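# Press the gauge pin on the magnet-marked post

## Task

Find the single post of the checking fixture that has a yellow magnet on it, push that post's gauge pin fully home and keep it there for about one second (after that the spring may return it). None of the other three pins may be pushed, and the magnet must not be moved.

## Robot and tools

Robot: two UR20 arms, left_arm and right_arm, each ending in a Robotiq 2F-85 two-finger gripper with a wrist camera (cam_left_wrist, cam_right_wrist, 896x504). Arm names do not match image sides.

Frames. Scene frame: origin at table-top height, halfway between the two nominal bases; +z up, +x out over the table, left_arm on the +y side. Calibrated bases: left_arm at (+0.060, +0.928, 0) m, right_arm at (-0.064, -0.817, 0) m, each turned slightly about z. Each arm reports its gripper pose, velocities and Hand target in its own base frame. Motion offsets are taken along the current Hand target's own axes. Gripper axes: +z points along the fingers, y is the direction the fingers open and close, and a block juts about 10 cm toward +x. end_effector_position is the point between the closed pads; closed fingertips reach about 19 mm past it, open ones about 6 mm. Pushing a pin straight in usually means moving along the gripper's +z with fingers closed.

The 18-number row (used by execute_actions and move), all plain numbers in [-1, 1]: left_arm dx, dy, dz, rx, ry, rz, left gripper position, force_limit, speed, then the same nine for right_arm. dx..rz are an offset, not a pose: they count from the Hand target as it stood when the action or move began, along that target's axes; 1.0 equals 0.6 m of travel or 180 degrees of turn; rx, ry, rz form one rotation vector. Sending six zeros re-commands the existing Hand target. Gripper numbers are absolute settings: position +1 fully open (85 mm), about -0.8 pads touching, -1 close until blocked; force_limit sets how hard the motor squeezes; speed sets finger speed (roughly 20, 85, 150 mm/s at -1, 0, +1). Both start at +1. To leave a gripper unchanged, resend its last three numbers; a 0 is a real command.

execute_actions(actions, cameras): actions is a list of actions; each action is a list of up to 15 rows, one per 1/30 s control step; a short action repeats its last row to fill 15 steps. Every row in an action counts from the same start pose, so repeating an offset in a later action moves further. Images come back only if actions is empty or cameras names them (["all"], names, or []).

move(target, speed, blend, stop_force, zero, blocking, cameras): straight-line travel. target is one 18-number row or a list of up to 15 rows, all offsets from the Hand targets at the move's start (not from the previous row). speed: m/s, 0.002 to 4.2, default 0.25, one value or one per target. blend: corner rounding in metres for lists; 0 stops at each point. stop_force: 6 to 120 N, one value for both arms; an arm's path ends when its wrist senses that much push against its travel, then it backs off slightly but keeps some press. zero (only with stop_force) re-zeros the sensor first, default true. blocking=false returns after 0.5 s while the move continues; not allowed with stop_force. Moves last at least 0.5 s and at most 10 s. The result adds a move: line: done, off_target, moving, held, fault, plus limits such as paced or held.

wait(seconds 0 to 10): arms keep their last command; useful for the one-second hold. stop: brakes a running move. zoom_image(camera, region [x0,y0,x1,y1] in pixels, max 504x504): closer look at the latest image of that camera. zero_wrist_force(arm): re-zeros that wrist sensor. read_manual: licence text only. finished_scene(scene): ends the scene; irreversible.

Reading results: end_effector_position (m), end_effector_quat_wxyz, velocities; Hand target is the last commanded pose after clipping, and the next offsets count from it; the gripper may rest a little short of it. Wrist force/torque are in the gripper's own axes, a push on a surface reading as force into the arm; a third line shows the peak since last shown. object_status: 0 moving, 1 blocked while opening, 2 blocked while closing (grip), 3 reached the requested position. position_measured is in counts: 3 open, 78 about 60 mm, 130 about 40 mm, 180 about 20 mm, 230 pads together. Joint torques include the arm's own weight. Tool commands shows current gripper settings.

Motion notes: commanded orientation is clipped to within 32 degrees of the measured one each step; motion lags the command by about 0.2 s; joint speeds are capped. Avoid paths passing near an arm's own base.

What to avoid: the arms are stiff, so aiming even slightly beyond a firm contact can trigger a fault. About 150 N (plus or minus 25) of outside force, or joint contact torque at its limit (wrist joints 98.4 N m), stops that arm for 10 s. Approach the pin slowly, preferably with stop_force, and command only a few millimetres past where it bottoms out; to stop pressing, send the target back out past the gripper. Do not touch the other pins or knock the magnet, and let nothing fall off the table. Keep the arms from touching each other; the clearance check does not always prevent it. Sustained pushing or stretched poses heat motors (warning at 70 °C, forced stop at 85 °C).

Each tool is called after "Call:" in YAML: its name, and indented under it one key for each argument.

## Session

Call:
execute_actions:
  actions: []

Scene clock: 0.00 s.
left_arm: end_effector_position=(+1.6020, +0.5513, +0.3701) position_measured=3 object_status=3 end_effector_quat_wxyz=(-0.049, +0.940, +0.190, +0.279) | right_arm: end_effector_position=(+0.4481, +0.4679, +0.3319) position_measured=3 object_status=3 end_effector_quat_wxyz=(-0.272, +0.502, +0.649, +0.503)
Joint positions: left_arm=[0.193 -0.686 0.985 -2.439 -1.472 -3.319] | right_arm=[4.007 -1.969 -2.772 1.193 2.076 2.519]
Joint velocities: within noise
Joint torques (N m): no reading
Motor temperatures (°C): left_arm=[24 35 26 38 34 34] | right_arm=[28 35 36 37 34 38]
Wrist force (N): no reading
Wrist torque (N m): no reading
Wrist force, peak (N): no reading
Hand target: left_arm +1.6020, +0.5513, +0.3701; -0.049, +0.940, +0.190, +0.279 | right_arm +0.4481, +0.4679, +0.3319; -0.272, +0.502, +0.649, +0.503
Tool commands: left_gripper/position=+1.0 left_gripper/force_limit=+1.0 left_gripper/speed=+1.0 right_gripper/position=+1.0 right_gripper/force_limit=+1.0 right_gripper/speed=+1.0
camera_calibration:
cam_left_wrist: T_world_to_cam=[[0.359759, -0.933045, -0.000644322, -0.0546982], [-0.905937, -0.349141, -0.239538, 1.75183], [0.223274, 0.0867594, -0.970887, 0.0836019], [0, 0, 0, 1]] pos_world=[1.58806, 0.553346, 0.500761]
cam_right_wrist: T_world_to_cam=[[0.936397, -0.0141338, 0.350658, -0.517198], [0.256442, -0.654562, -0.711187, 0.443258], [0.239579, 0.755877, -0.609305, -0.132345], [0, 0, 0, 1]] pos_world=[0.40234, 0.382866, 0.41596]

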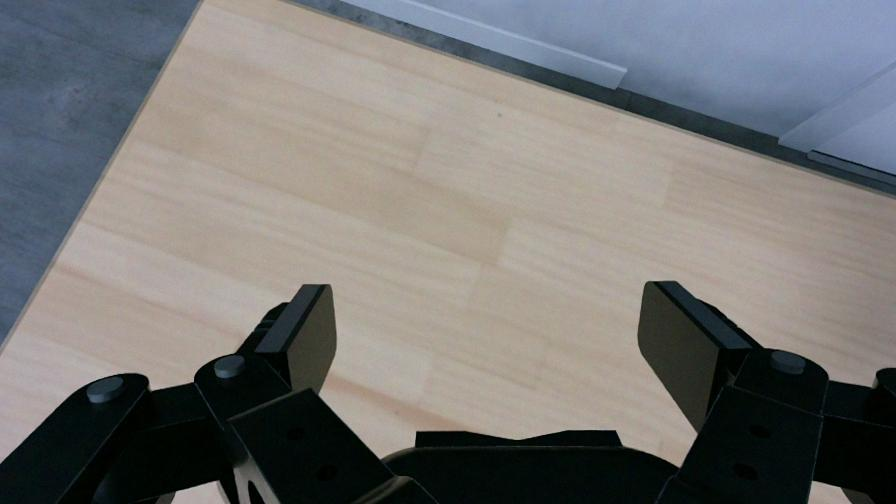

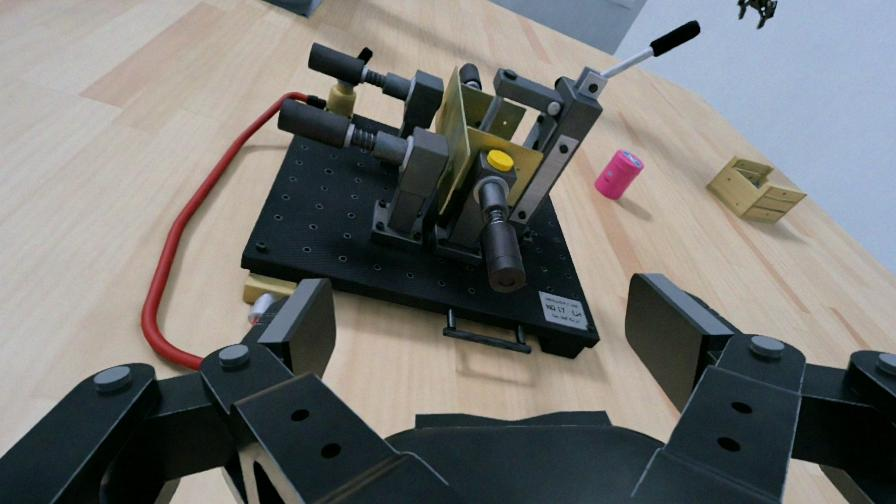

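Call:
move:
  target: [0,0,0,0,0,0,1,1,1,-0.267,0.083,0.272,0.027,0.121,0.122,-1,1,0]
  speed: 0.3
  cameras: ["cam_right_wrist"]

Scene clock: 2.40 s.
left_arm: end_effector_position=(+1.6020, +0.5513, +0.3701) position_measured=3 object_status=3 end_effector_quat_wxyz=(-0.049, +0.940, +0.190, +0.279) | right_arm: end_effector_position=(+0.5131, +0.5117, +0.2388) position_measured=232 object_status=3 end_effector_quat_wxyz=(-0.390, +0.508, +0.583, +0.501)
Joint positions: left_arm=[0.193 -0.686 0.985 -2.439 -1.472 -3.319] | right_arm=[3.885 -2.324 -2.588 1.501 2.324 2.762]
Joint torques (N m): left_arm=[2.86 -272.76 -104.71 -11.26 0.7 -0.78] | right_arm=[22.11 158.03 -26.59 1.43 -3.6 -6.97]
Wrist force (N): left_arm=[0.2 0.1 -0.1] | right_arm=[-1.0 -0.7 -0.8]
Wrist torque (N m): left_arm=[0.01 -0.04 0.00] | right_arm=[-0.37 0.37 -0.04]
Wrist force, peak (N): left_arm=[0.6 -0.5 -0.3] | right_arm=[-14.8 6.4 8.8]
Hand target: left_arm +1.6020, +0.5513, +0.3701; -0.049, +0.940, +0.190, +0.279 | right_arm +0.5130, +0.5117, +0.2389; -0.390, +0.508, +0.583, +0.501 (not the last commanded pose)
Off the commanded pose: left_arm 0.000 m, 0 deg | right_arm 0.113 m, 16 deg.
move: held (right_arm; a check stopped the path); limits=held
pose unreachable (right arm): on one or more control steps of this call, first in action 0 (counted from 0), this arm could not follow its commanded pose, so it was not sent that pose on those steps. It may still have moved: this result reports where it is.
cause: moving toward the commanded pose would bring two parts of the arm too close to each other (its gripper and another part of the arm, with joints 4 (wrist 1) to 6 (wrist 3) between them, 15 mm apart when it was first held).
camera_calibration:
cam_right_wrist: T_world_to_cam=[[0.987532, -0.0157652, 0.156629, -0.523814], [0.127454, -0.503899, -0.854307, 0.412353], [0.0923934, 0.863619, -0.495607, -0.244428], [0, 0, 0, 1]] pos_world=[0.48731, 0.410619, 0.31318]
Images, in order (width x height): cam_right_wrist 896x504.

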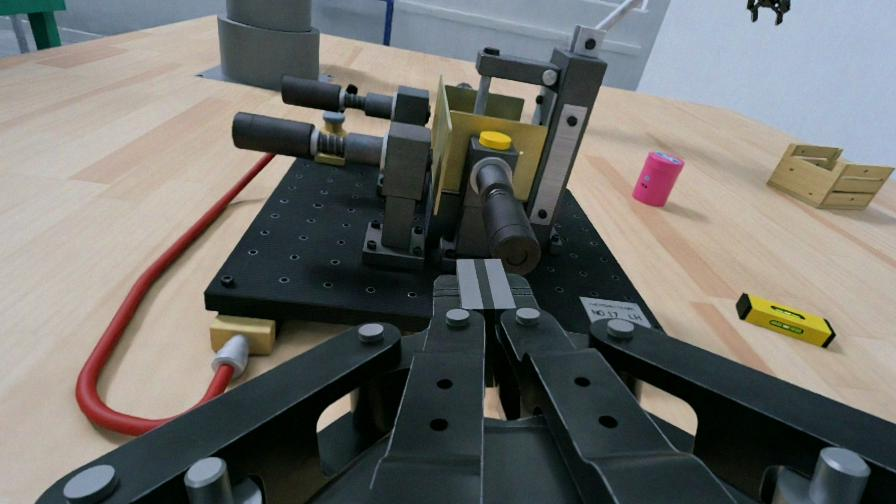

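Call:
zoom_image:
  camera: "cam_right_wrist"
  region: [420, 110, 600, 290]

Scaled by 2.800 from the camera's 896x504 image, which has a finer 1280x720 frame.

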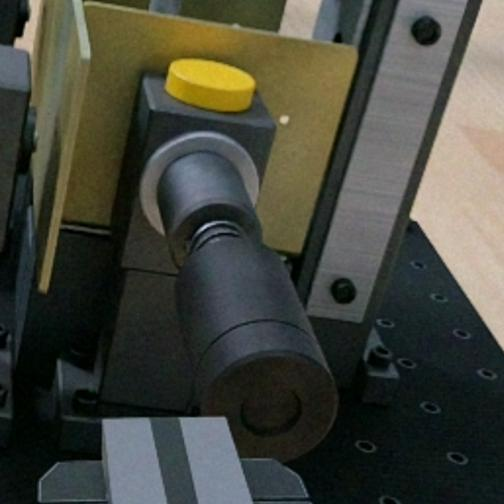

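Call:
move:
  target: [0,0,0,0,0,0,1,1,1,-0.1217,0.0712,0.239,0,0,0,-1,1,0]
  speed: 0.25
  cameras: ["cam_right_wrist"]

Scene clock: 5.07 s.
left_arm: end_effector_position=(+1.6020, +0.5513, +0.3701) position_measured=3 object_status=3 end_effector_quat_wxyz=(-0.049, +0.940, +0.190, +0.279) | right_arm: end_effector_position=(+0.5758, +0.6366, +0.1487) position_measured=232 object_status=3 end_effector_quat_wxyz=(-0.390, +0.508, +0.583, +0.501)
Joint positions: left_arm=[0.193 -0.686 0.985 -2.439 -1.472 -3.319] | right_arm=[3.966 -2.457 -2.398 1.461 2.246 2.79]
Joint torques (N m): left_arm=[-0.13 -276.45 -106.23 -11.91 1.21 -1.45] | right_arm=[22.03 137.13 7.8 1.76 -3.75 6.02]
Wrist force (N): left_arm=[0.2 0.0 0.0] | right_arm=[0.0 -1.4 -0.4]
Wrist torque (N m): left_arm=[0.00 -0.04 0.00] | right_arm=[-0.41 0.27 -0.35]
Wrist force, peak (N): left_arm=[0.6 -0.2 -0.2] | right_arm=[0.2 -1.4 -3.8]
Hand target: left_arm +1.6020, +0.5513, +0.3701; -0.049, +0.940, +0.190, +0.279 | right_arm +0.5759, +0.6367, +0.1486; -0.390, +0.508, +0.583, +0.501
Off the commanded pose: left_arm 0.000 m, 0 deg | right_arm 0.000 m, 0 deg.
move: done
camera_calibration:
cam_right_wrist: T_world_to_cam=[[0.987521, -0.0157031, 0.156705, -0.569695], [0.127538, -0.50402, -0.854223, 0.390325], [0.0923966, 0.863549, -0.495728, -0.402679], [0, 0, 0, 1]] pos_world=[0.55001, 0.535519, 0.22308]
Images, in order (width x height): cam_right_wrist 896x504.

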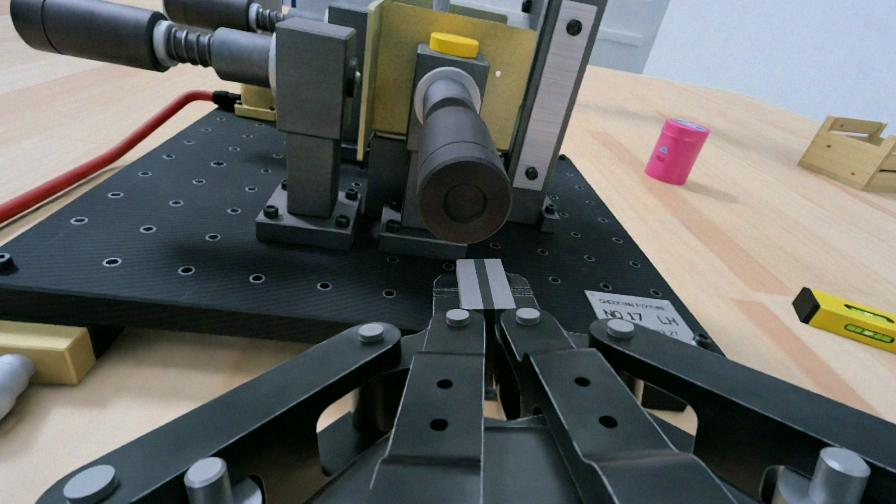

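Call:
move:
  target: [0,0,0,0,0,0,1,1,1,0.0223,-0.0038,0.0805,0,0,0,-1,1,0]
  speed: 0.2

Call:
move:
  target: [0,0,0,0,0,0,1,1,1,0.0236,-0.0021,0.1143,0,0,0,-1,1,0]
  speed: 0.015
  stop_force: 45
  cameras: ["cam_right_wrist"]

Scene clock: 6.57 s.
left_arm: end_effector_position=(+1.6020, +0.5513, +0.3701) position_measured=3 object_status=3 end_effector_quat_wxyz=(-0.049, +0.940, +0.190, +0.279) | right_arm: end_effector_position=(+0.5729, +0.6793, +0.1517) position_measured=232 object_status=3 end_effector_quat_wxyz=(-0.390, +0.507, +0.583, +0.501)
Joint positions: left_arm=[0.193 -0.686 0.985 -2.439 -1.472 -3.319] | right_arm=[4.015 -2.449 -2.369 1.434 2.201 2.804]
Joint torques (N m): left_arm=[4.12 -278.36 -101.1 -12.44 0.83 -0.82] | right_arm=[15.53 165.54 3.01 6.2 0.07 -0.47]
Wrist force (N): left_arm=[0.4 0.0 -0.1] | right_arm=[-2.2 -0.8 -12.0]
Wrist torque (N m): left_arm=[0.00 -0.07 -0.01] | right_arm=[-0.23 0.33 0.08]
Wrist force, peak (N): left_arm=[0.6 -0.2 -0.3] | right_arm=[-31.0 -5.1 -136.2]
Hand target: left_arm +1.6020, +0.5513, +0.3701; -0.049, +0.940, +0.190, +0.279 | right_arm +0.5729, +0.6793, +0.1517; -0.390, +0.507, +0.583, +0.501 (not the last commanded pose)
Tool commands: left_gripper/position=+1.0 left_gripper/force_limit=+1.0 left_gripper/speed=+1.0 right_gripper/position=-1.0 right_gripper/force_limit=+1.0 right_gripper/speed=+0.003922
Off the commanded pose: left_arm 0.000 m, 0 deg | right_arm 0.007 m, 0 deg.
FORCE FAULT: contact force on the right arm reached its limit, and that arm stopped. The contact can be on any part of that arm, not only on its tool. That arm's remaining commands of this call were not run. That arm is still stopped at the end of this call. That arm stays stopped for about 10 more seconds. Until then a move that you send moves the other arm only, and its call returns only when the move has ended. Once the stop has ended, the next robot result says so. If the stop ends while you think or write, that arm runs what you send next, counted from a new Hand target: where the arm stands when the stop ends. While its stop runs, that arm takes no new command, but its gripper still runs the gripper command that each later call begins with. Until it ends, the stop uses up actions while you think or wait. An arm that is not stopped still takes commands.
move: fault (right_arm)

not run: an earlier result of this reply reported a stop or a fault. Calls in your next reply go to the robot.

Call:
wait:
  seconds: 9.5
  cameras: ["cam_right_wrist"]

Call:
zoom_image:
  camera: "cam_right_wrist"
  region: [360, 0, 600, 280]

Scene clock: 16.30 s.
left_arm: end_effector_position=(+1.6020, +0.5513, +0.3701) position_measured=3 object_status=3 end_effector_quat_wxyz=(-0.049, +0.940, +0.190, +0.279) | right_arm: end_effector_position=(+0.5729, +0.6793, +0.1517) position_measured=232 object_status=3 end_effector_quat_wxyz=(-0.390, +0.507, +0.583, +0.501)
Joint positions: left_arm=[0.193 -0.686 0.985 -2.439 -1.472 -3.319] | right_arm=[4.015 -2.449 -2.369 1.434 2.201 2.804]
Joint torques (N m): left_arm=[-0.8 -274.03 -102.24 -11.94 -0.17 -0.53] | right_arm=[9.6 162.4 6.72 6.31 0.43 -0.67]
Wrist force (N): left_arm=[0.5 -0.2 -0.2] | right_arm=[-1.6 -1.0 -11.2]
Wrist torque (N m): left_arm=[-0.04 -0.08 0.00] | right_arm=[-0.25 0.22 0.08]
Wrist force, peak (N): left_arm=[0.6 -0.3 -0.3] | right_arm=[-1.6 -1.1 -11.3]
Hand target: left_arm +1.6020, +0.5513, +0.3701; -0.049, +0.940, +0.190, +0.279 | right_arm +0.5729, +0.6793, +0.1517; -0.390, +0.507, +0.583, +0.501 (not the last commanded pose)
Tool commands: left_gripper/position=+1.0 left_gripper/force_limit=+1.0 left_gripper/speed=+1.0 right_gripper/position=-1.0 right_gripper/force_limit=+1.0 right_gripper/speed=+0.003922
Off the commanded pose: left_arm 0.000 m, 0 deg | right_arm 0.007 m, 0 deg.
FORCE FAULT, CONTINUED: the right arm's stop, for the force fault that an earlier result reported, is over. The rest of the stop counts as 20 of the actions that you can send in this scene. During its stop the right arm's controller moved it back a little. That arm's target is now where it stood when the stop ended, not its last command. That arm accepts commands again.
wait: 9.50 s; at rest from the start
camera_calibration:
cam_right_wrist: T_world_to_cam=[[0.987486, -0.0139699, 0.15709, -0.567869], [0.12883, -0.503086, -0.85458, 0.41337], [0.0909681, 0.864123, -0.49499, -0.43755], [0, 0, 0, 1]] pos_world=[0.547312, 0.578124, 0.225881]
Images, in order (width x height): cam_right_wrist 896x504.

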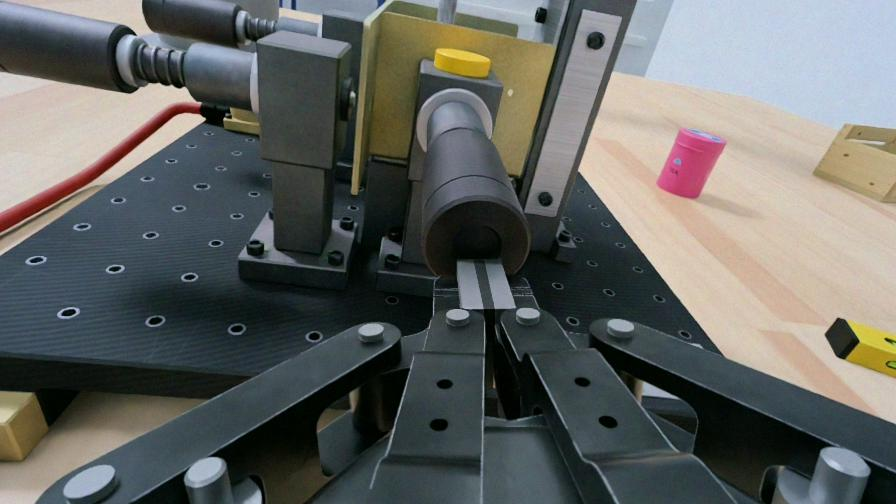

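Scaled by 1.800 from the camera's 896x504 image, which has a finer 1280x720 frame.

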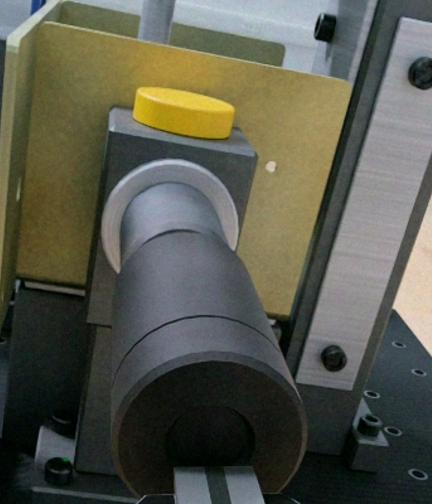

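Call:
move:
  target: [0,0,0,0,0,0,1,1,1,0.0168,-0.0015,0.0817,0,0,0,-1,1,0]
  speed: 0.012
  stop_force: 40
  cameras: ["cam_right_wrist"]

Call:
zoom_image:
  camera: "cam_right_wrist"
  region: [360, 0, 600, 280]

Scene clock: 17.93 s.
left_arm: end_effector_position=(+1.6020, +0.5513, +0.3701) position_measured=3 object_status=3 end_effector_quat_wxyz=(-0.049, +0.940, +0.190, +0.279) | right_arm: end_effector_position=(+0.5729, +0.6812, +0.1516) position_measured=232 object_status=3 end_effector_quat_wxyz=(-0.390, +0.507, +0.583, +0.501)
Joint positions: left_arm=[0.193 -0.686 0.985 -2.439 -1.472 -3.319] | right_arm=[4.017 -2.448 -2.368 1.433 2.199 2.805]
Joint torques (N m): left_arm=[-0.06 -275.52 -101.74 -11.73 0.8 -1.06] | right_arm=[11.26 159.74 16 4.57 5.28 -6.44]
Wrist force (N): left_arm=[0.4 -0.1 -0.1] | right_arm=[-7.7 -4.6 -61.6]
Wrist torque (N m): left_arm=[0.00 -0.07 0.00] | right_arm=[-0.14 0.49 -0.22]
Wrist force, peak (N): left_arm=[0.6 0.1 -0.2] | right_arm=[-16.5 -4.1 -112.3]
Hand target: left_arm +1.6020, +0.5513, +0.3701; -0.049, +0.940, +0.190, +0.279 | right_arm +0.5729, +0.6812, +0.1516; -0.390, +0.507, +0.583, +0.501 (not the last commanded pose)
Off the commanded pose: left_arm 0.000 m, 0 deg | right_arm 0.048 m, 0 deg.
move: contact (right_arm)
camera_calibration:
cam_right_wrist: T_world_to_cam=[[0.987485, -0.0139735, 0.157091, -0.567841], [0.128824, -0.503131, -0.854555, 0.414349], [0.0909782, 0.864097, -0.495034, -0.439172], [0, 0, 0, 1]] pos_world=[0.547312, 0.580024, 0.225881]
Images, in order (width x height): cam_right_wrist 896x504.

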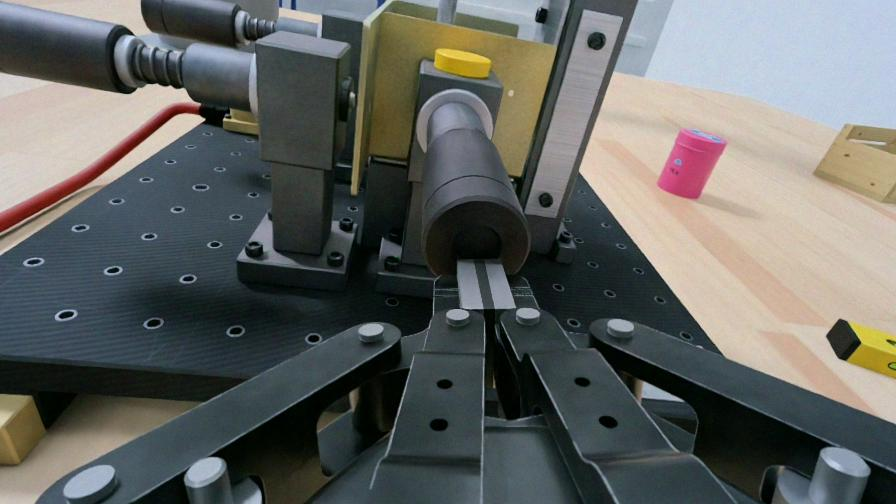

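Scaled by 1.800 from the camera's 896x504 image, which has a finer 1280x720 frame.

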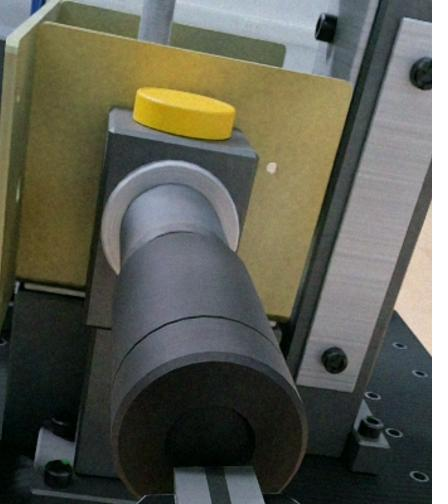

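Call:
wait:
  seconds: 1.2

Call:
move:
  target: [0,0,0,0,0,0,1,1,1,-0.0202,0.0018,-0.098,0,0,0,-1,1,0]
  speed: 0.06
  cameras: ["cam_right_wrist"]

Scene clock: 21.00 s.
left_arm: end_effector_position=(+1.6020, +0.5513, +0.3701) position_measured=3 object_status=3 end_effector_quat_wxyz=(-0.049, +0.940, +0.190, +0.279) | right_arm: end_effector_position=(+0.5729, +0.6812, +0.1516) position_measured=232 object_status=3 end_effector_quat_wxyz=(-0.390, +0.507, +0.583, +0.501)
Joint positions: left_arm=[0.193 -0.686 0.985 -2.439 -1.472 -3.319] | right_arm=[4.017 -2.448 -2.368 1.433 2.199 2.805]
Joint torques (N m): left_arm=[-4.52 -274.86 -103.36 -11.52 0.99 -0.36] | right_arm=[11.03 152.97 16.16 5.28 4.88 -6.41]
Wrist force (N): left_arm=[0.1 -0.6 0.1] | right_arm=[-6.5 -4.1 -58.6]
Wrist torque (N m): left_arm=[-0.11 -0.02 0.00] | right_arm=[-0.09 0.44 -0.21]
Wrist force, peak (N): left_arm=[0.5 -0.1 -0.5] | right_arm=[-7.3 -4.5 -61.4]
Hand target: left_arm +1.6020, +0.5513, +0.3701; -0.049, +0.940, +0.190, +0.279 | right_arm +0.5729, +0.6812, +0.1516; -0.390, +0.507, +0.583, +0.501 (not the last commanded pose)
Tool commands: left_gripper/position=+1.0 left_gripper/force_limit=+1.0 left_gripper/speed=+1.0 right_gripper/position=-1.0 right_gripper/force_limit=+1.0 right_gripper/speed=+0.0
Off the commanded pose: left_arm 0.000 m, 0 deg | right_arm 0.048 m, 0 deg.
wait: 1.20 s; at rest from the start

Scene clock: 22.37 s.
left_arm: end_effector_position=(+1.6020, +0.5513, +0.3701) position_measured=3 object_status=3 end_effector_quat_wxyz=(-0.049, +0.940, +0.190, +0.279) | right_arm: end_effector_position=(+0.5731, +0.6213, +0.1516) position_measured=232 object_status=3 end_effector_quat_wxyz=(-0.390, +0.507, +0.583, +0.501)
Joint positions: left_arm=[0.193 -0.686 0.985 -2.439 -1.472 -3.319] | right_arm=[3.951 -2.455 -2.413 1.471 2.262 2.785]
Joint torques (N m): left_arm=[1 -275.64 -100.42 -11.27 1.36 -0.9] | right_arm=[-20.53 144.78 -28.52 13.52 6.89 -6.97]
Wrist force (N): left_arm=[0.1 -0.4 0.1] | right_arm=[0.6 -1.6 0.7]
Wrist torque (N m): left_arm=[-0.07 -0.02 -0.01] | right_arm=[-0.48 0.18 0.04]
Wrist force, peak (N): left_arm=[0.3 -0.3 -0.4] | right_arm=[-6.6 -3.8 -57.6]
Hand target: left_arm +1.6020, +0.5513, +0.3701; -0.049, +0.940, +0.190, +0.279 | right_arm +0.5731, +0.6211, +0.1516; -0.390, +0.507, +0.583, +0.501
Off the commanded pose: left_arm 0.000 m, 0 deg | right_arm 0.000 m, 0 deg.
move: done
camera_calibration:
cam_right_wrist: T_world_to_cam=[[0.987498, -0.0140243, 0.157007, -0.568722], [0.128727, -0.503127, -0.854571, 0.384168], [0.0909794, 0.864099, -0.495032, -0.387473], [0, 0, 0, 1]] pos_world=[0.547411, 0.520124, 0.225781]
Images, in order (width x height): cam_right_wrist 896x504.

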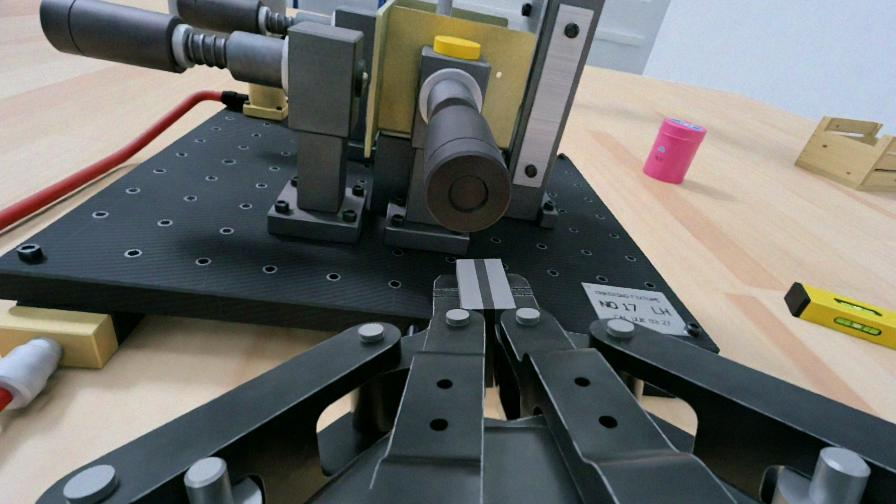

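Call:
finished_scene:
  scene: 2

The scene is finished: the task was done.


## Next scene

The same job, from a new start.

Call:
execute_actions:
  actions: []

Scene clock: 0.00 s.
left_arm: end_effector_position=(+0.3071, -0.4220, +0.1602) position_measured=3 object_status=3 end_effector_quat_wxyz=(+0.066, +0.956, -0.074, +0.275) | right_arm: end_effector_position=(+0.4900, -0.3027, +0.2369) position_measured=3 object_status=3 end_effector_quat_wxyz=(+0.548, -0.467, -0.511, -0.471)
Joint positions: left_arm=[-1.763 -1.739 2.857 -2.766 -1.003 1.555] | right_arm=[2.511 -2.074 -2.06 -2.212 2.389 -0.015]
Joint velocities: within noise
Joint torques (N m): no reading
Motor temperatures (°C): left_arm=[24 35 26 38 34 33] | right_arm=[28 35 35 36 33 38]
Wrist force (N): no reading
Wrist torque (N m): no reading
Wrist force, peak (N): no reading
Hand target: left_arm +0.3071, -0.4220, +0.1602; +0.066, +0.956, -0.074, +0.275 | right_arm +0.4900, -0.3027, +0.2369; +0.548, -0.467, -0.511, -0.471
Tool commands: left_gripper/position=+1.0 left_gripper/force_limit=+1.0 left_gripper/speed=+1.0 right_gripper/position=+1.0 right_gripper/force_limit=+1.0 right_gripper/speed=+1.0
camera_calibration:
cam_left_wrist: T_world_to_cam=[[-0.204299, -0.976285, 0.0716159, -0.353754], [-0.955218, 0.182823, -0.232669, 0.427195], [0.214058, -0.115943, -0.969916, 0.170568], [0, 0, 0, 1]] pos_world=[0.299281, -0.40369, 0.290166]
cam_right_wrist: T_world_to_cam=[[0.98966, 0.130322, -0.059914, -0.419077], [-0.0206188, -0.284112, -0.958569, 0.167032], [-0.141945, 0.949893, -0.278487, 0.549542], [0, 0, 0, 1]] pos_world=[0.496192, -0.419935, 0.288044]

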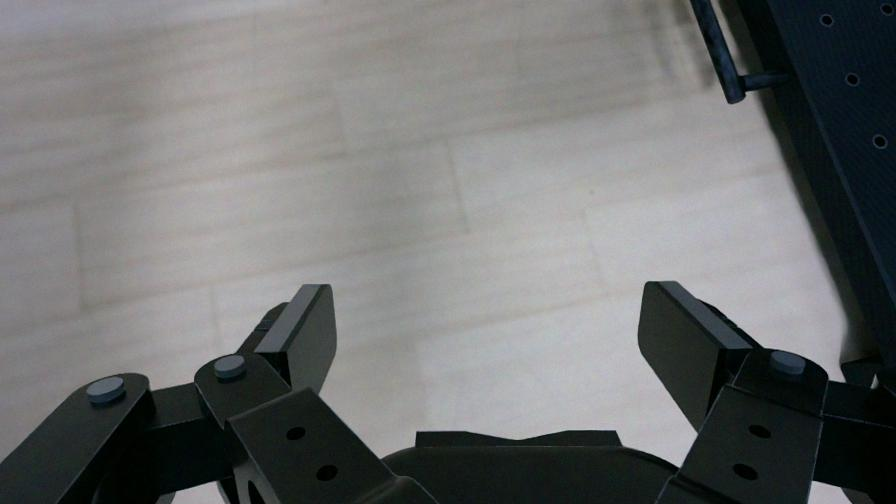

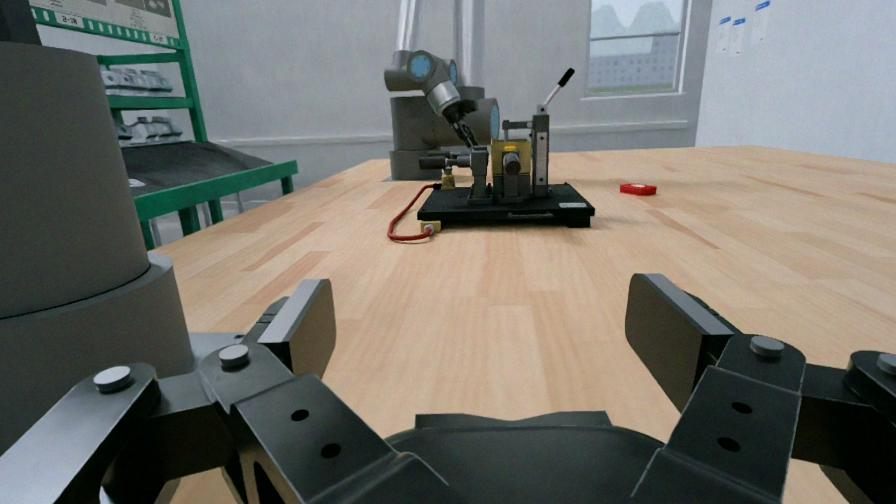

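Call:
zoom_image:
  camera: "cam_right_wrist"
  region: [380, 60, 620, 260]

Scaled by 2.100 from the camera's 896x504 image, which has a finer 1280x720 frame.

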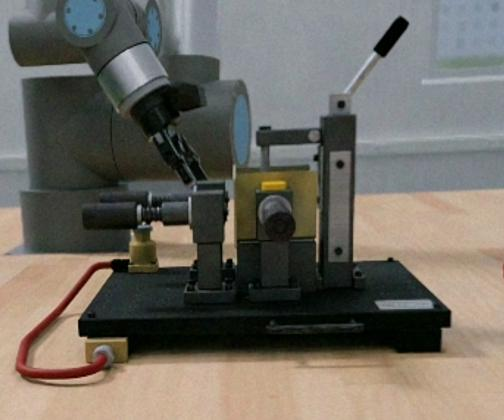

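Call:
move:
  target: [0,0,0,0,0,0,1,1,1,-0.022,0.25,0.675,0,0,0,-1,1,0]
  speed: 0.4

Call:
move:
  target: [0,0,0,0,0,0,1,1,1,-0.105,-0.07,0.643,-0.064,0,0,-1,1,0]
  speed: 0.4
  cameras: ["cam_right_wrist"]

Call:
zoom_image:
  camera: "cam_right_wrist"
  region: [340, 80, 620, 300]

Scene clock: 3.00 s.
left_arm: end_effector_position=(+0.3071, -0.4220, +0.1602) position_measured=3 object_status=3 end_effector_quat_wxyz=(+0.066, +0.956, -0.074, +0.275) | right_arm: end_effector_position=(+0.5896, +0.1177, +0.2365) position_measured=232 object_status=3 end_effector_quat_wxyz=(+0.548, -0.467, -0.511, -0.470)
Joint positions: left_arm=[-1.763 -1.739 2.857 -2.766 -1.003 1.555] | right_arm=[3.118 -1.988 -2.253 -2.327 2.991 -0.252]
Joint torques (N m): left_arm=[1.72 -12.91 -56.54 -9.73 2.76 -1.54] | right_arm=[14.39 99.92 55.94 -7.7 3.4 -7.66]
Wrist force (N): left_arm=[0.0 -0.1 -0.1] | right_arm=[0.3 -0.3 1.5]
Wrist torque (N m): left_arm=[-0.02 0.01 0.00] | right_arm=[0.14 -0.07 0.20]
Wrist force, peak (N): left_arm=[0.3 0.3 -0.4] | right_arm=[1.1 0.3 5.0]
Hand target: left_arm +0.3071, -0.4220, +0.1602; +0.066, +0.956, -0.074, +0.275 | right_arm +0.5896, +0.1177, +0.2365; +0.548, -0.467, -0.511, -0.471
Off the commanded pose: left_arm 0.000 m, 0 deg | right_arm 0.000 m, 0 deg.
move: done

Scene clock: 4.83 s.
left_arm: end_effector_position=(+0.3071, -0.4220, +0.1602) position_measured=3 object_status=3 end_effector_quat_wxyz=(+0.066, +0.956, -0.074, +0.275) | right_arm: end_effector_position=(+0.4993, +0.4977, +0.1913) position_measured=232 object_status=3 end_effector_quat_wxyz=(+0.498, -0.519, -0.461, -0.519)
Joint positions: left_arm=[-1.763 -1.739 2.857 -2.766 -1.003 1.555] | right_arm=[3.887 -1.911 -2.577 -1.746 3.968 0.071]
Joint torques (N m): left_arm=[-1.61 -11.53 -53.82 -10.3 3.62 -1.05] | right_arm=[13.27 68.14 16.48 10.48 5.41 6]
Wrist force (N): left_arm=[-0.1 -0.1 0.0] | right_arm=[-0.3 -1.1 0.8]
Wrist torque (N m): left_arm=[-0.02 0.02 0.00] | right_arm=[-0.13 0.00 -0.45]
Wrist force, peak (N): left_arm=[0.2 -0.3 -0.4] | right_arm=[-0.9 -2.7 4.9]
Hand target: left_arm +0.3071, -0.4220, +0.1602; +0.066, +0.956, -0.074, +0.275 | right_arm +0.4993, +0.4977, +0.1913; +0.498, -0.519, -0.461, -0.520
Off the commanded pose: left_arm 0.000 m, 0 deg | right_arm 0.000 m, 0 deg.
move: done
camera_calibration:
cam_right_wrist: T_world_to_cam=[[0.995233, -0.0700414, -0.0678617, -0.436827], [-0.0849247, -0.280328, -0.95614, 0.380672], [0.0479458, 0.957345, -0.28494, -0.319363], [0, 0, 0, 1]] pos_world=[0.482385, 0.381858, 0.243333]
Images, in order (width x height): cam_right_wrist 896x504.

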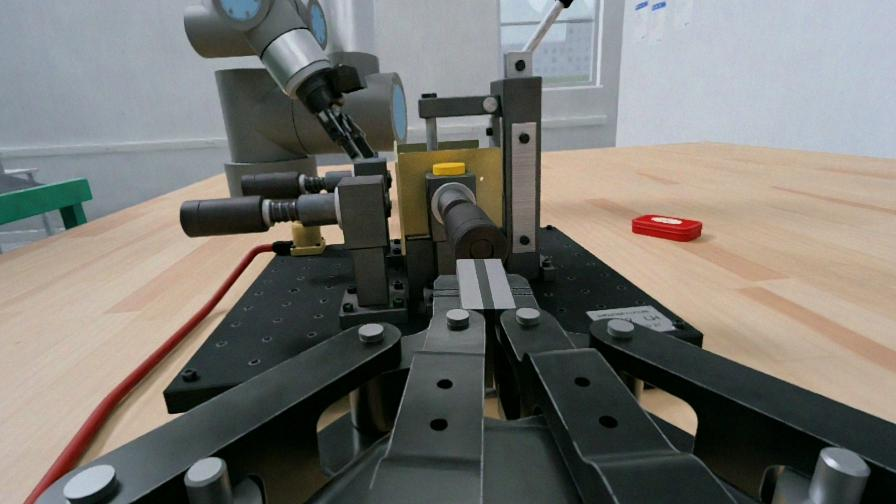

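Scaled by 1.800 from the camera's 896x504 image, which has a finer 1280x720 frame.

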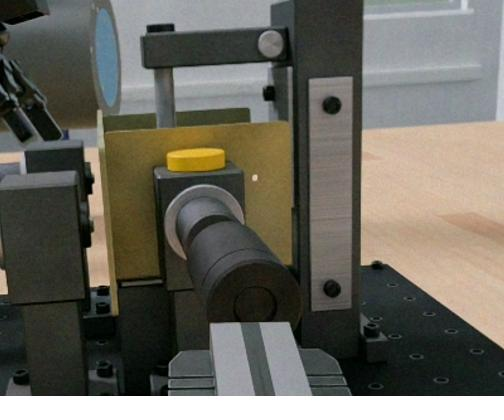

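Call:
move:
  target: [0,0,0,0,0,0,1,1,1,-0.0575,0.0265,0.1873,0,0,0,-1,1,0]
  speed: 0.2
  cameras: ["cam_right_wrist"]

Scene clock: 8.67 s.
left_arm: end_effector_position=(+0.3071, -0.4220, +0.1602) position_measured=3 object_status=3 end_effector_quat_wxyz=(+0.066, +0.956, -0.074, +0.275) | right_arm: end_effector_position=(+0.5229, +0.6096, +0.1603) position_measured=232 object_status=3 end_effector_quat_wxyz=(+0.498, -0.519, -0.461, -0.519)
Joint positions: left_arm=[-1.763 -1.739 2.857 -2.766 -1.003 1.555] | right_arm=[4.009 -2.005 -2.486 -1.748 4.09 0.064]
Joint torques (N m): left_arm=[4.09 -13.4 -56.27 -10.16 2.99 -0.5] | right_arm=[16.8 87.24 40.46 0.66 5.9 -7.96]
Wrist force (N): left_arm=[-0.2 0.0 -0.3] | right_arm=[-0.1 -1.3 0.1]
Wrist torque (N m): left_arm=[0.01 0.05 0.00] | right_arm=[-0.10 -0.08 0.02]
Wrist force, peak (N): left_arm=[0.4 0.1 -0.4] | right_arm=[-0.8 -1.0 2.8]
Hand target: left_arm +0.3071, -0.4220, +0.1602; +0.066, +0.956, -0.074, +0.275 | right_arm +0.5230, +0.6097, +0.1603; +0.498, -0.519, -0.461, -0.520
Off the commanded pose: left_arm 0.000 m, 0 deg | right_arm 0.000 m, 0 deg.
move: done
camera_calibration:
cam_right_wrist: T_world_to_cam=[[0.995234, -0.0700349, -0.0678613, -0.454584], [-0.0849179, -0.280237, -0.956167, 0.384362], [0.0479478, 0.957373, -0.284849, -0.436489], [0, 0, 0, 1]] pos_world=[0.505985, 0.493759, 0.212333]
Images, in order (width x height): cam_right_wrist 896x504.

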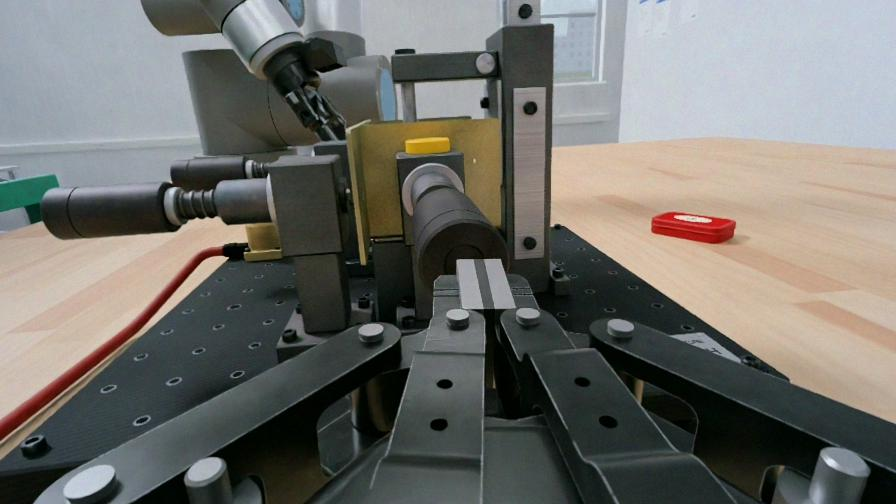

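Call:
move:
  target:
    - [0,0,0,0,0,0,1,1,1,-0.0014,-0.009,0.0293,0,0,0,-1,1,0]
    - [0,0,0,0,0,0,1,1,1,-0.0053,-0.017,0.1323,0,0,0,-1,1,0]
  speed: [0.05,0.015]
  stop_force: 45
  cameras: ["cam_right_wrist"]

Call:
wait:
  seconds: 0.5

Call:
zoom_image:
  camera: "cam_right_wrist"
  region: [340, 80, 600, 300]

Scene clock: 12.43 s.
left_arm: end_effector_position=(+0.3071, -0.4220, +0.1602) position_measured=3 object_status=3 end_effector_quat_wxyz=(+0.066, +0.956, -0.074, +0.275) | right_arm: end_effector_position=(+0.5190, +0.6500, +0.1603) position_measured=232 object_status=3 end_effector_quat_wxyz=(+0.498, -0.519, -0.461, -0.520)
Joint positions: left_arm=[-1.763 -1.739 2.857 -2.766 -1.003 1.555] | right_arm=[4.062 -2.013 -2.46 -1.767 4.143 0.061]
Joint torques (N m): left_arm=[1.96 -10.94 -58.6 -8.99 3.1 -1.31] | right_arm=[-4.25 143.86 41.08 14.67 -4.1 -1.8]
Wrist force (N): left_arm=[-0.1 -0.1 -0.3] | right_arm=[-2.2 0.9 -32.1]
Wrist torque (N m): left_arm=[-0.01 0.02 0.00] | right_arm=[0.05 -0.22 0.02]
Wrist force, peak (N): left_arm=[0.5 0.1 -0.3] | right_arm=[25.0 2.7 -97.6]
Hand target: left_arm +0.3071, -0.4220, +0.1602; +0.066, +0.956, -0.074, +0.275 | right_arm +0.5190, +0.6500, +0.1603; +0.498, -0.519, -0.461, -0.519 (not the last commanded pose)
Off the commanded pose: left_arm 0.000 m, 0 deg | right_arm 0.040 m, 0 deg.
move: contact (right_arm); path passed 1 of 2 targets
camera_calibration:
cam_right_wrist: T_world_to_cam=[[0.995234, -0.0700349, -0.0678613, -0.44788], [-0.0849179, -0.280237, -0.956167, 0.395257], [0.0479478, 0.957373, -0.284849, -0.475008], [0, 0, 0, 1]] pos_world=[0.502085, 0.534159, 0.212233]
Images, in order (width x height): cam_right_wrist 896x504.

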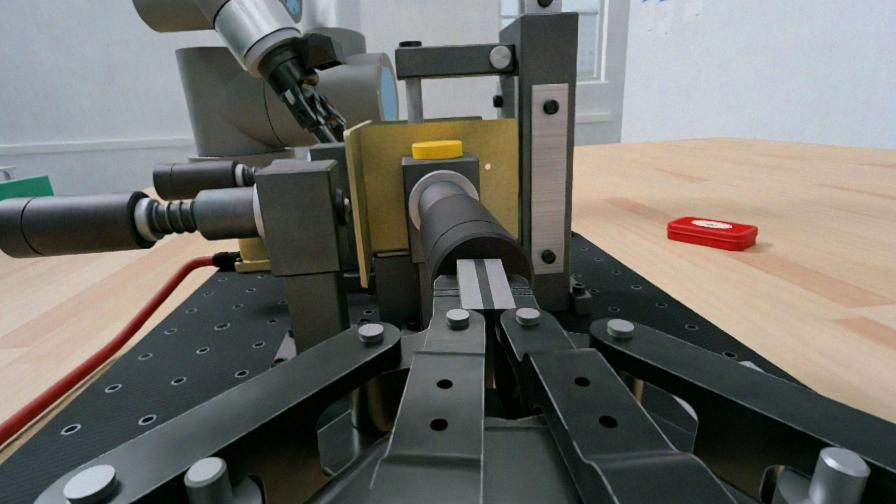

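Scene clock: 12.93 s.
left_arm: end_effector_position=(+0.3071, -0.4220, +0.1602) position_measured=3 object_status=3 end_effector_quat_wxyz=(+0.066, +0.956, -0.074, +0.275) | right_arm: end_effector_position=(+0.5190, +0.6500, +0.1603) position_measured=232 object_status=3 end_effector_quat_wxyz=(+0.498, -0.519, -0.461, -0.520)
Joint positions: left_arm=[-1.763 -1.739 2.857 -2.766 -1.003 1.555] | right_arm=[4.062 -2.013 -2.46 -1.767 4.143 0.061]
Joint torques (N m): left_arm=[2.77 -11.78 -55.63 -10.57 2.88 -0.68] | right_arm=[-4.15 144.67 37.67 13.84 -4.19 1.02]
Wrist force (N): left_arm=[-0.2 0.0 -0.3] | right_arm=[-2.9 1.0 -30.6]
Wrist torque (N m): left_arm=[0.01 0.04 0.00] | right_arm=[0.04 -0.23 0.01]
Wrist force, peak (N): left_arm=[0.2 -0.1 -0.5] | right_arm=[-2.6 1.0 -31.9]
Hand target: left_arm +0.3071, -0.4220, +0.1602; +0.066, +0.956, -0.074, +0.275 | right_arm +0.5190, +0.6500, +0.1603; +0.498, -0.519, -0.461, -0.519 (not the last commanded pose)
Tool commands: left_gripper/position=+1.0 left_gripper/force_limit=+1.0 left_gripper/speed=+1.0 right_gripper/position=-1.0 right_gripper/force_limit=+1.0 right_gripper/speed=+0.0
Off the commanded pose: left_arm 0.000 m, 0 deg | right_arm 0.040 m, 0 deg.
wait: 0.50 s; at rest by 0.17 s

Scaled by 1.938 from the camera's 896x504 image, which has a finer 1280x720 frame.
This view is cut from an older image: the scene may have changed since it was taken.

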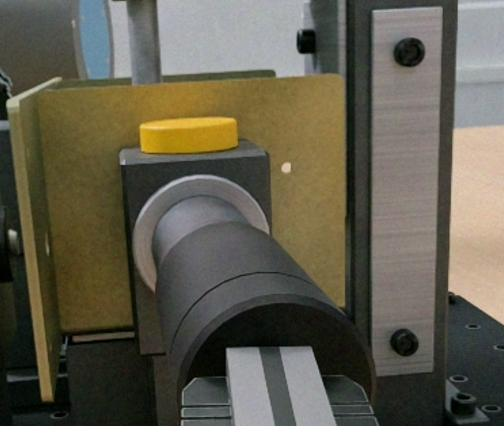

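Call:
move:
  target: [0,0,0,0,0,0,1,1,1,-0.0006,-0.0013,0.0166,0,0,0,-1,1,0]
  speed: 0.008
  stop_force: 35

Call:
wait:
  seconds: 1.2

Scene clock: 14.03 s.
left_arm: end_effector_position=(+0.3071, -0.4220, +0.1602) position_measured=3 object_status=3 end_effector_quat_wxyz=(+0.066, +0.956, -0.074, +0.275) | right_arm: end_effector_position=(+0.5189, +0.6503, +0.1603) position_measured=232 object_status=3 end_effector_quat_wxyz=(+0.498, -0.519, -0.461, -0.519)
Joint positions: left_arm=[-1.763 -1.739 2.857 -2.766 -1.003 1.555] | right_arm=[4.062 -2.013 -2.46 -1.767 4.143 0.061]
Joint torques (N m): left_arm=[-2.47 -14.58 -55.88 -9.44 3.01 -0.94] | right_arm=[22.4 121.57 69.34 18.05 -5.59 0.87]
Wrist force (N): left_arm=[-0.1 0.1 -0.2] | right_arm=[7.5 5.5 -73.6]
Wrist torque (N m): left_arm=[0.01 0.02 0.00] | right_arm=[0.20 -0.23 0.04]
Wrist force, peak (N): left_arm=[-0.5 -0.1 -0.2] | right_arm=[11.9 6.1 -92.9]
Hand target: left_arm +0.3071, -0.4220, +0.1602; +0.066, +0.956, -0.074, +0.275 | right_arm +0.5189, +0.6503, +0.1603; +0.498, -0.519, -0.461, -0.519 (not the last commanded pose)
Off the commanded pose: left_arm 0.000 m, 0 deg | right_arm 0.010 m, 0 deg.
move: contact (right_arm)

Scene clock: 15.23 s.
left_arm: end_effector_position=(+0.3071, -0.4220, +0.1602) position_measured=3 object_status=3 end_effector_quat_wxyz=(+0.066, +0.956, -0.074, +0.275) | right_arm: end_effector_position=(+0.5189, +0.6503, +0.1603) position_measured=232 object_status=3 end_effector_quat_wxyz=(+0.498, -0.519, -0.461, -0.519)
Joint positions: left_arm=[-1.763 -1.739 2.857 -2.766 -1.003 1.555] | right_arm=[4.062 -2.013 -2.46 -1.767 4.143 0.061]
Joint torques (N m): left_arm=[-1.21 -8.82 -56.22 -9.64 2.96 -0.93] | right_arm=[22.14 125.04 67.64 18.3 -5.53 0.62]
Wrist force (N): left_arm=[0.1 0.3 -0.1] | right_arm=[6.7 5.2 -72.4]
Wrist torque (N m): left_arm=[0.05 -0.01 0.00] | right_arm=[0.21 -0.25 0.04]
Wrist force, peak (N): left_arm=[0.0 0.4 -0.3] | right_arm=[7.2 5.1 -73.5]
Hand target: left_arm +0.3071, -0.4220, +0.1602; +0.066, +0.956, -0.074, +0.275 | right_arm +0.5189, +0.6503, +0.1603; +0.498, -0.519, -0.461, -0.519 (not the last commanded pose)
Tool commands: left_gripper/position=+1.0 left_gripper/force_limit=+1.0 left_gripper/speed=+1.0 right_gripper/position=-1.0 right_gripper/force_limit=+1.0 right_gripper/speed=+0.0
Off the commanded pose: left_arm 0.000 m, 0 deg | right_arm 0.010 m, 0 deg.
wait: 1.20 s; at rest by 0.17 s

Call:
finished_scene:
  scene: 3

The scene is finished: the task was done.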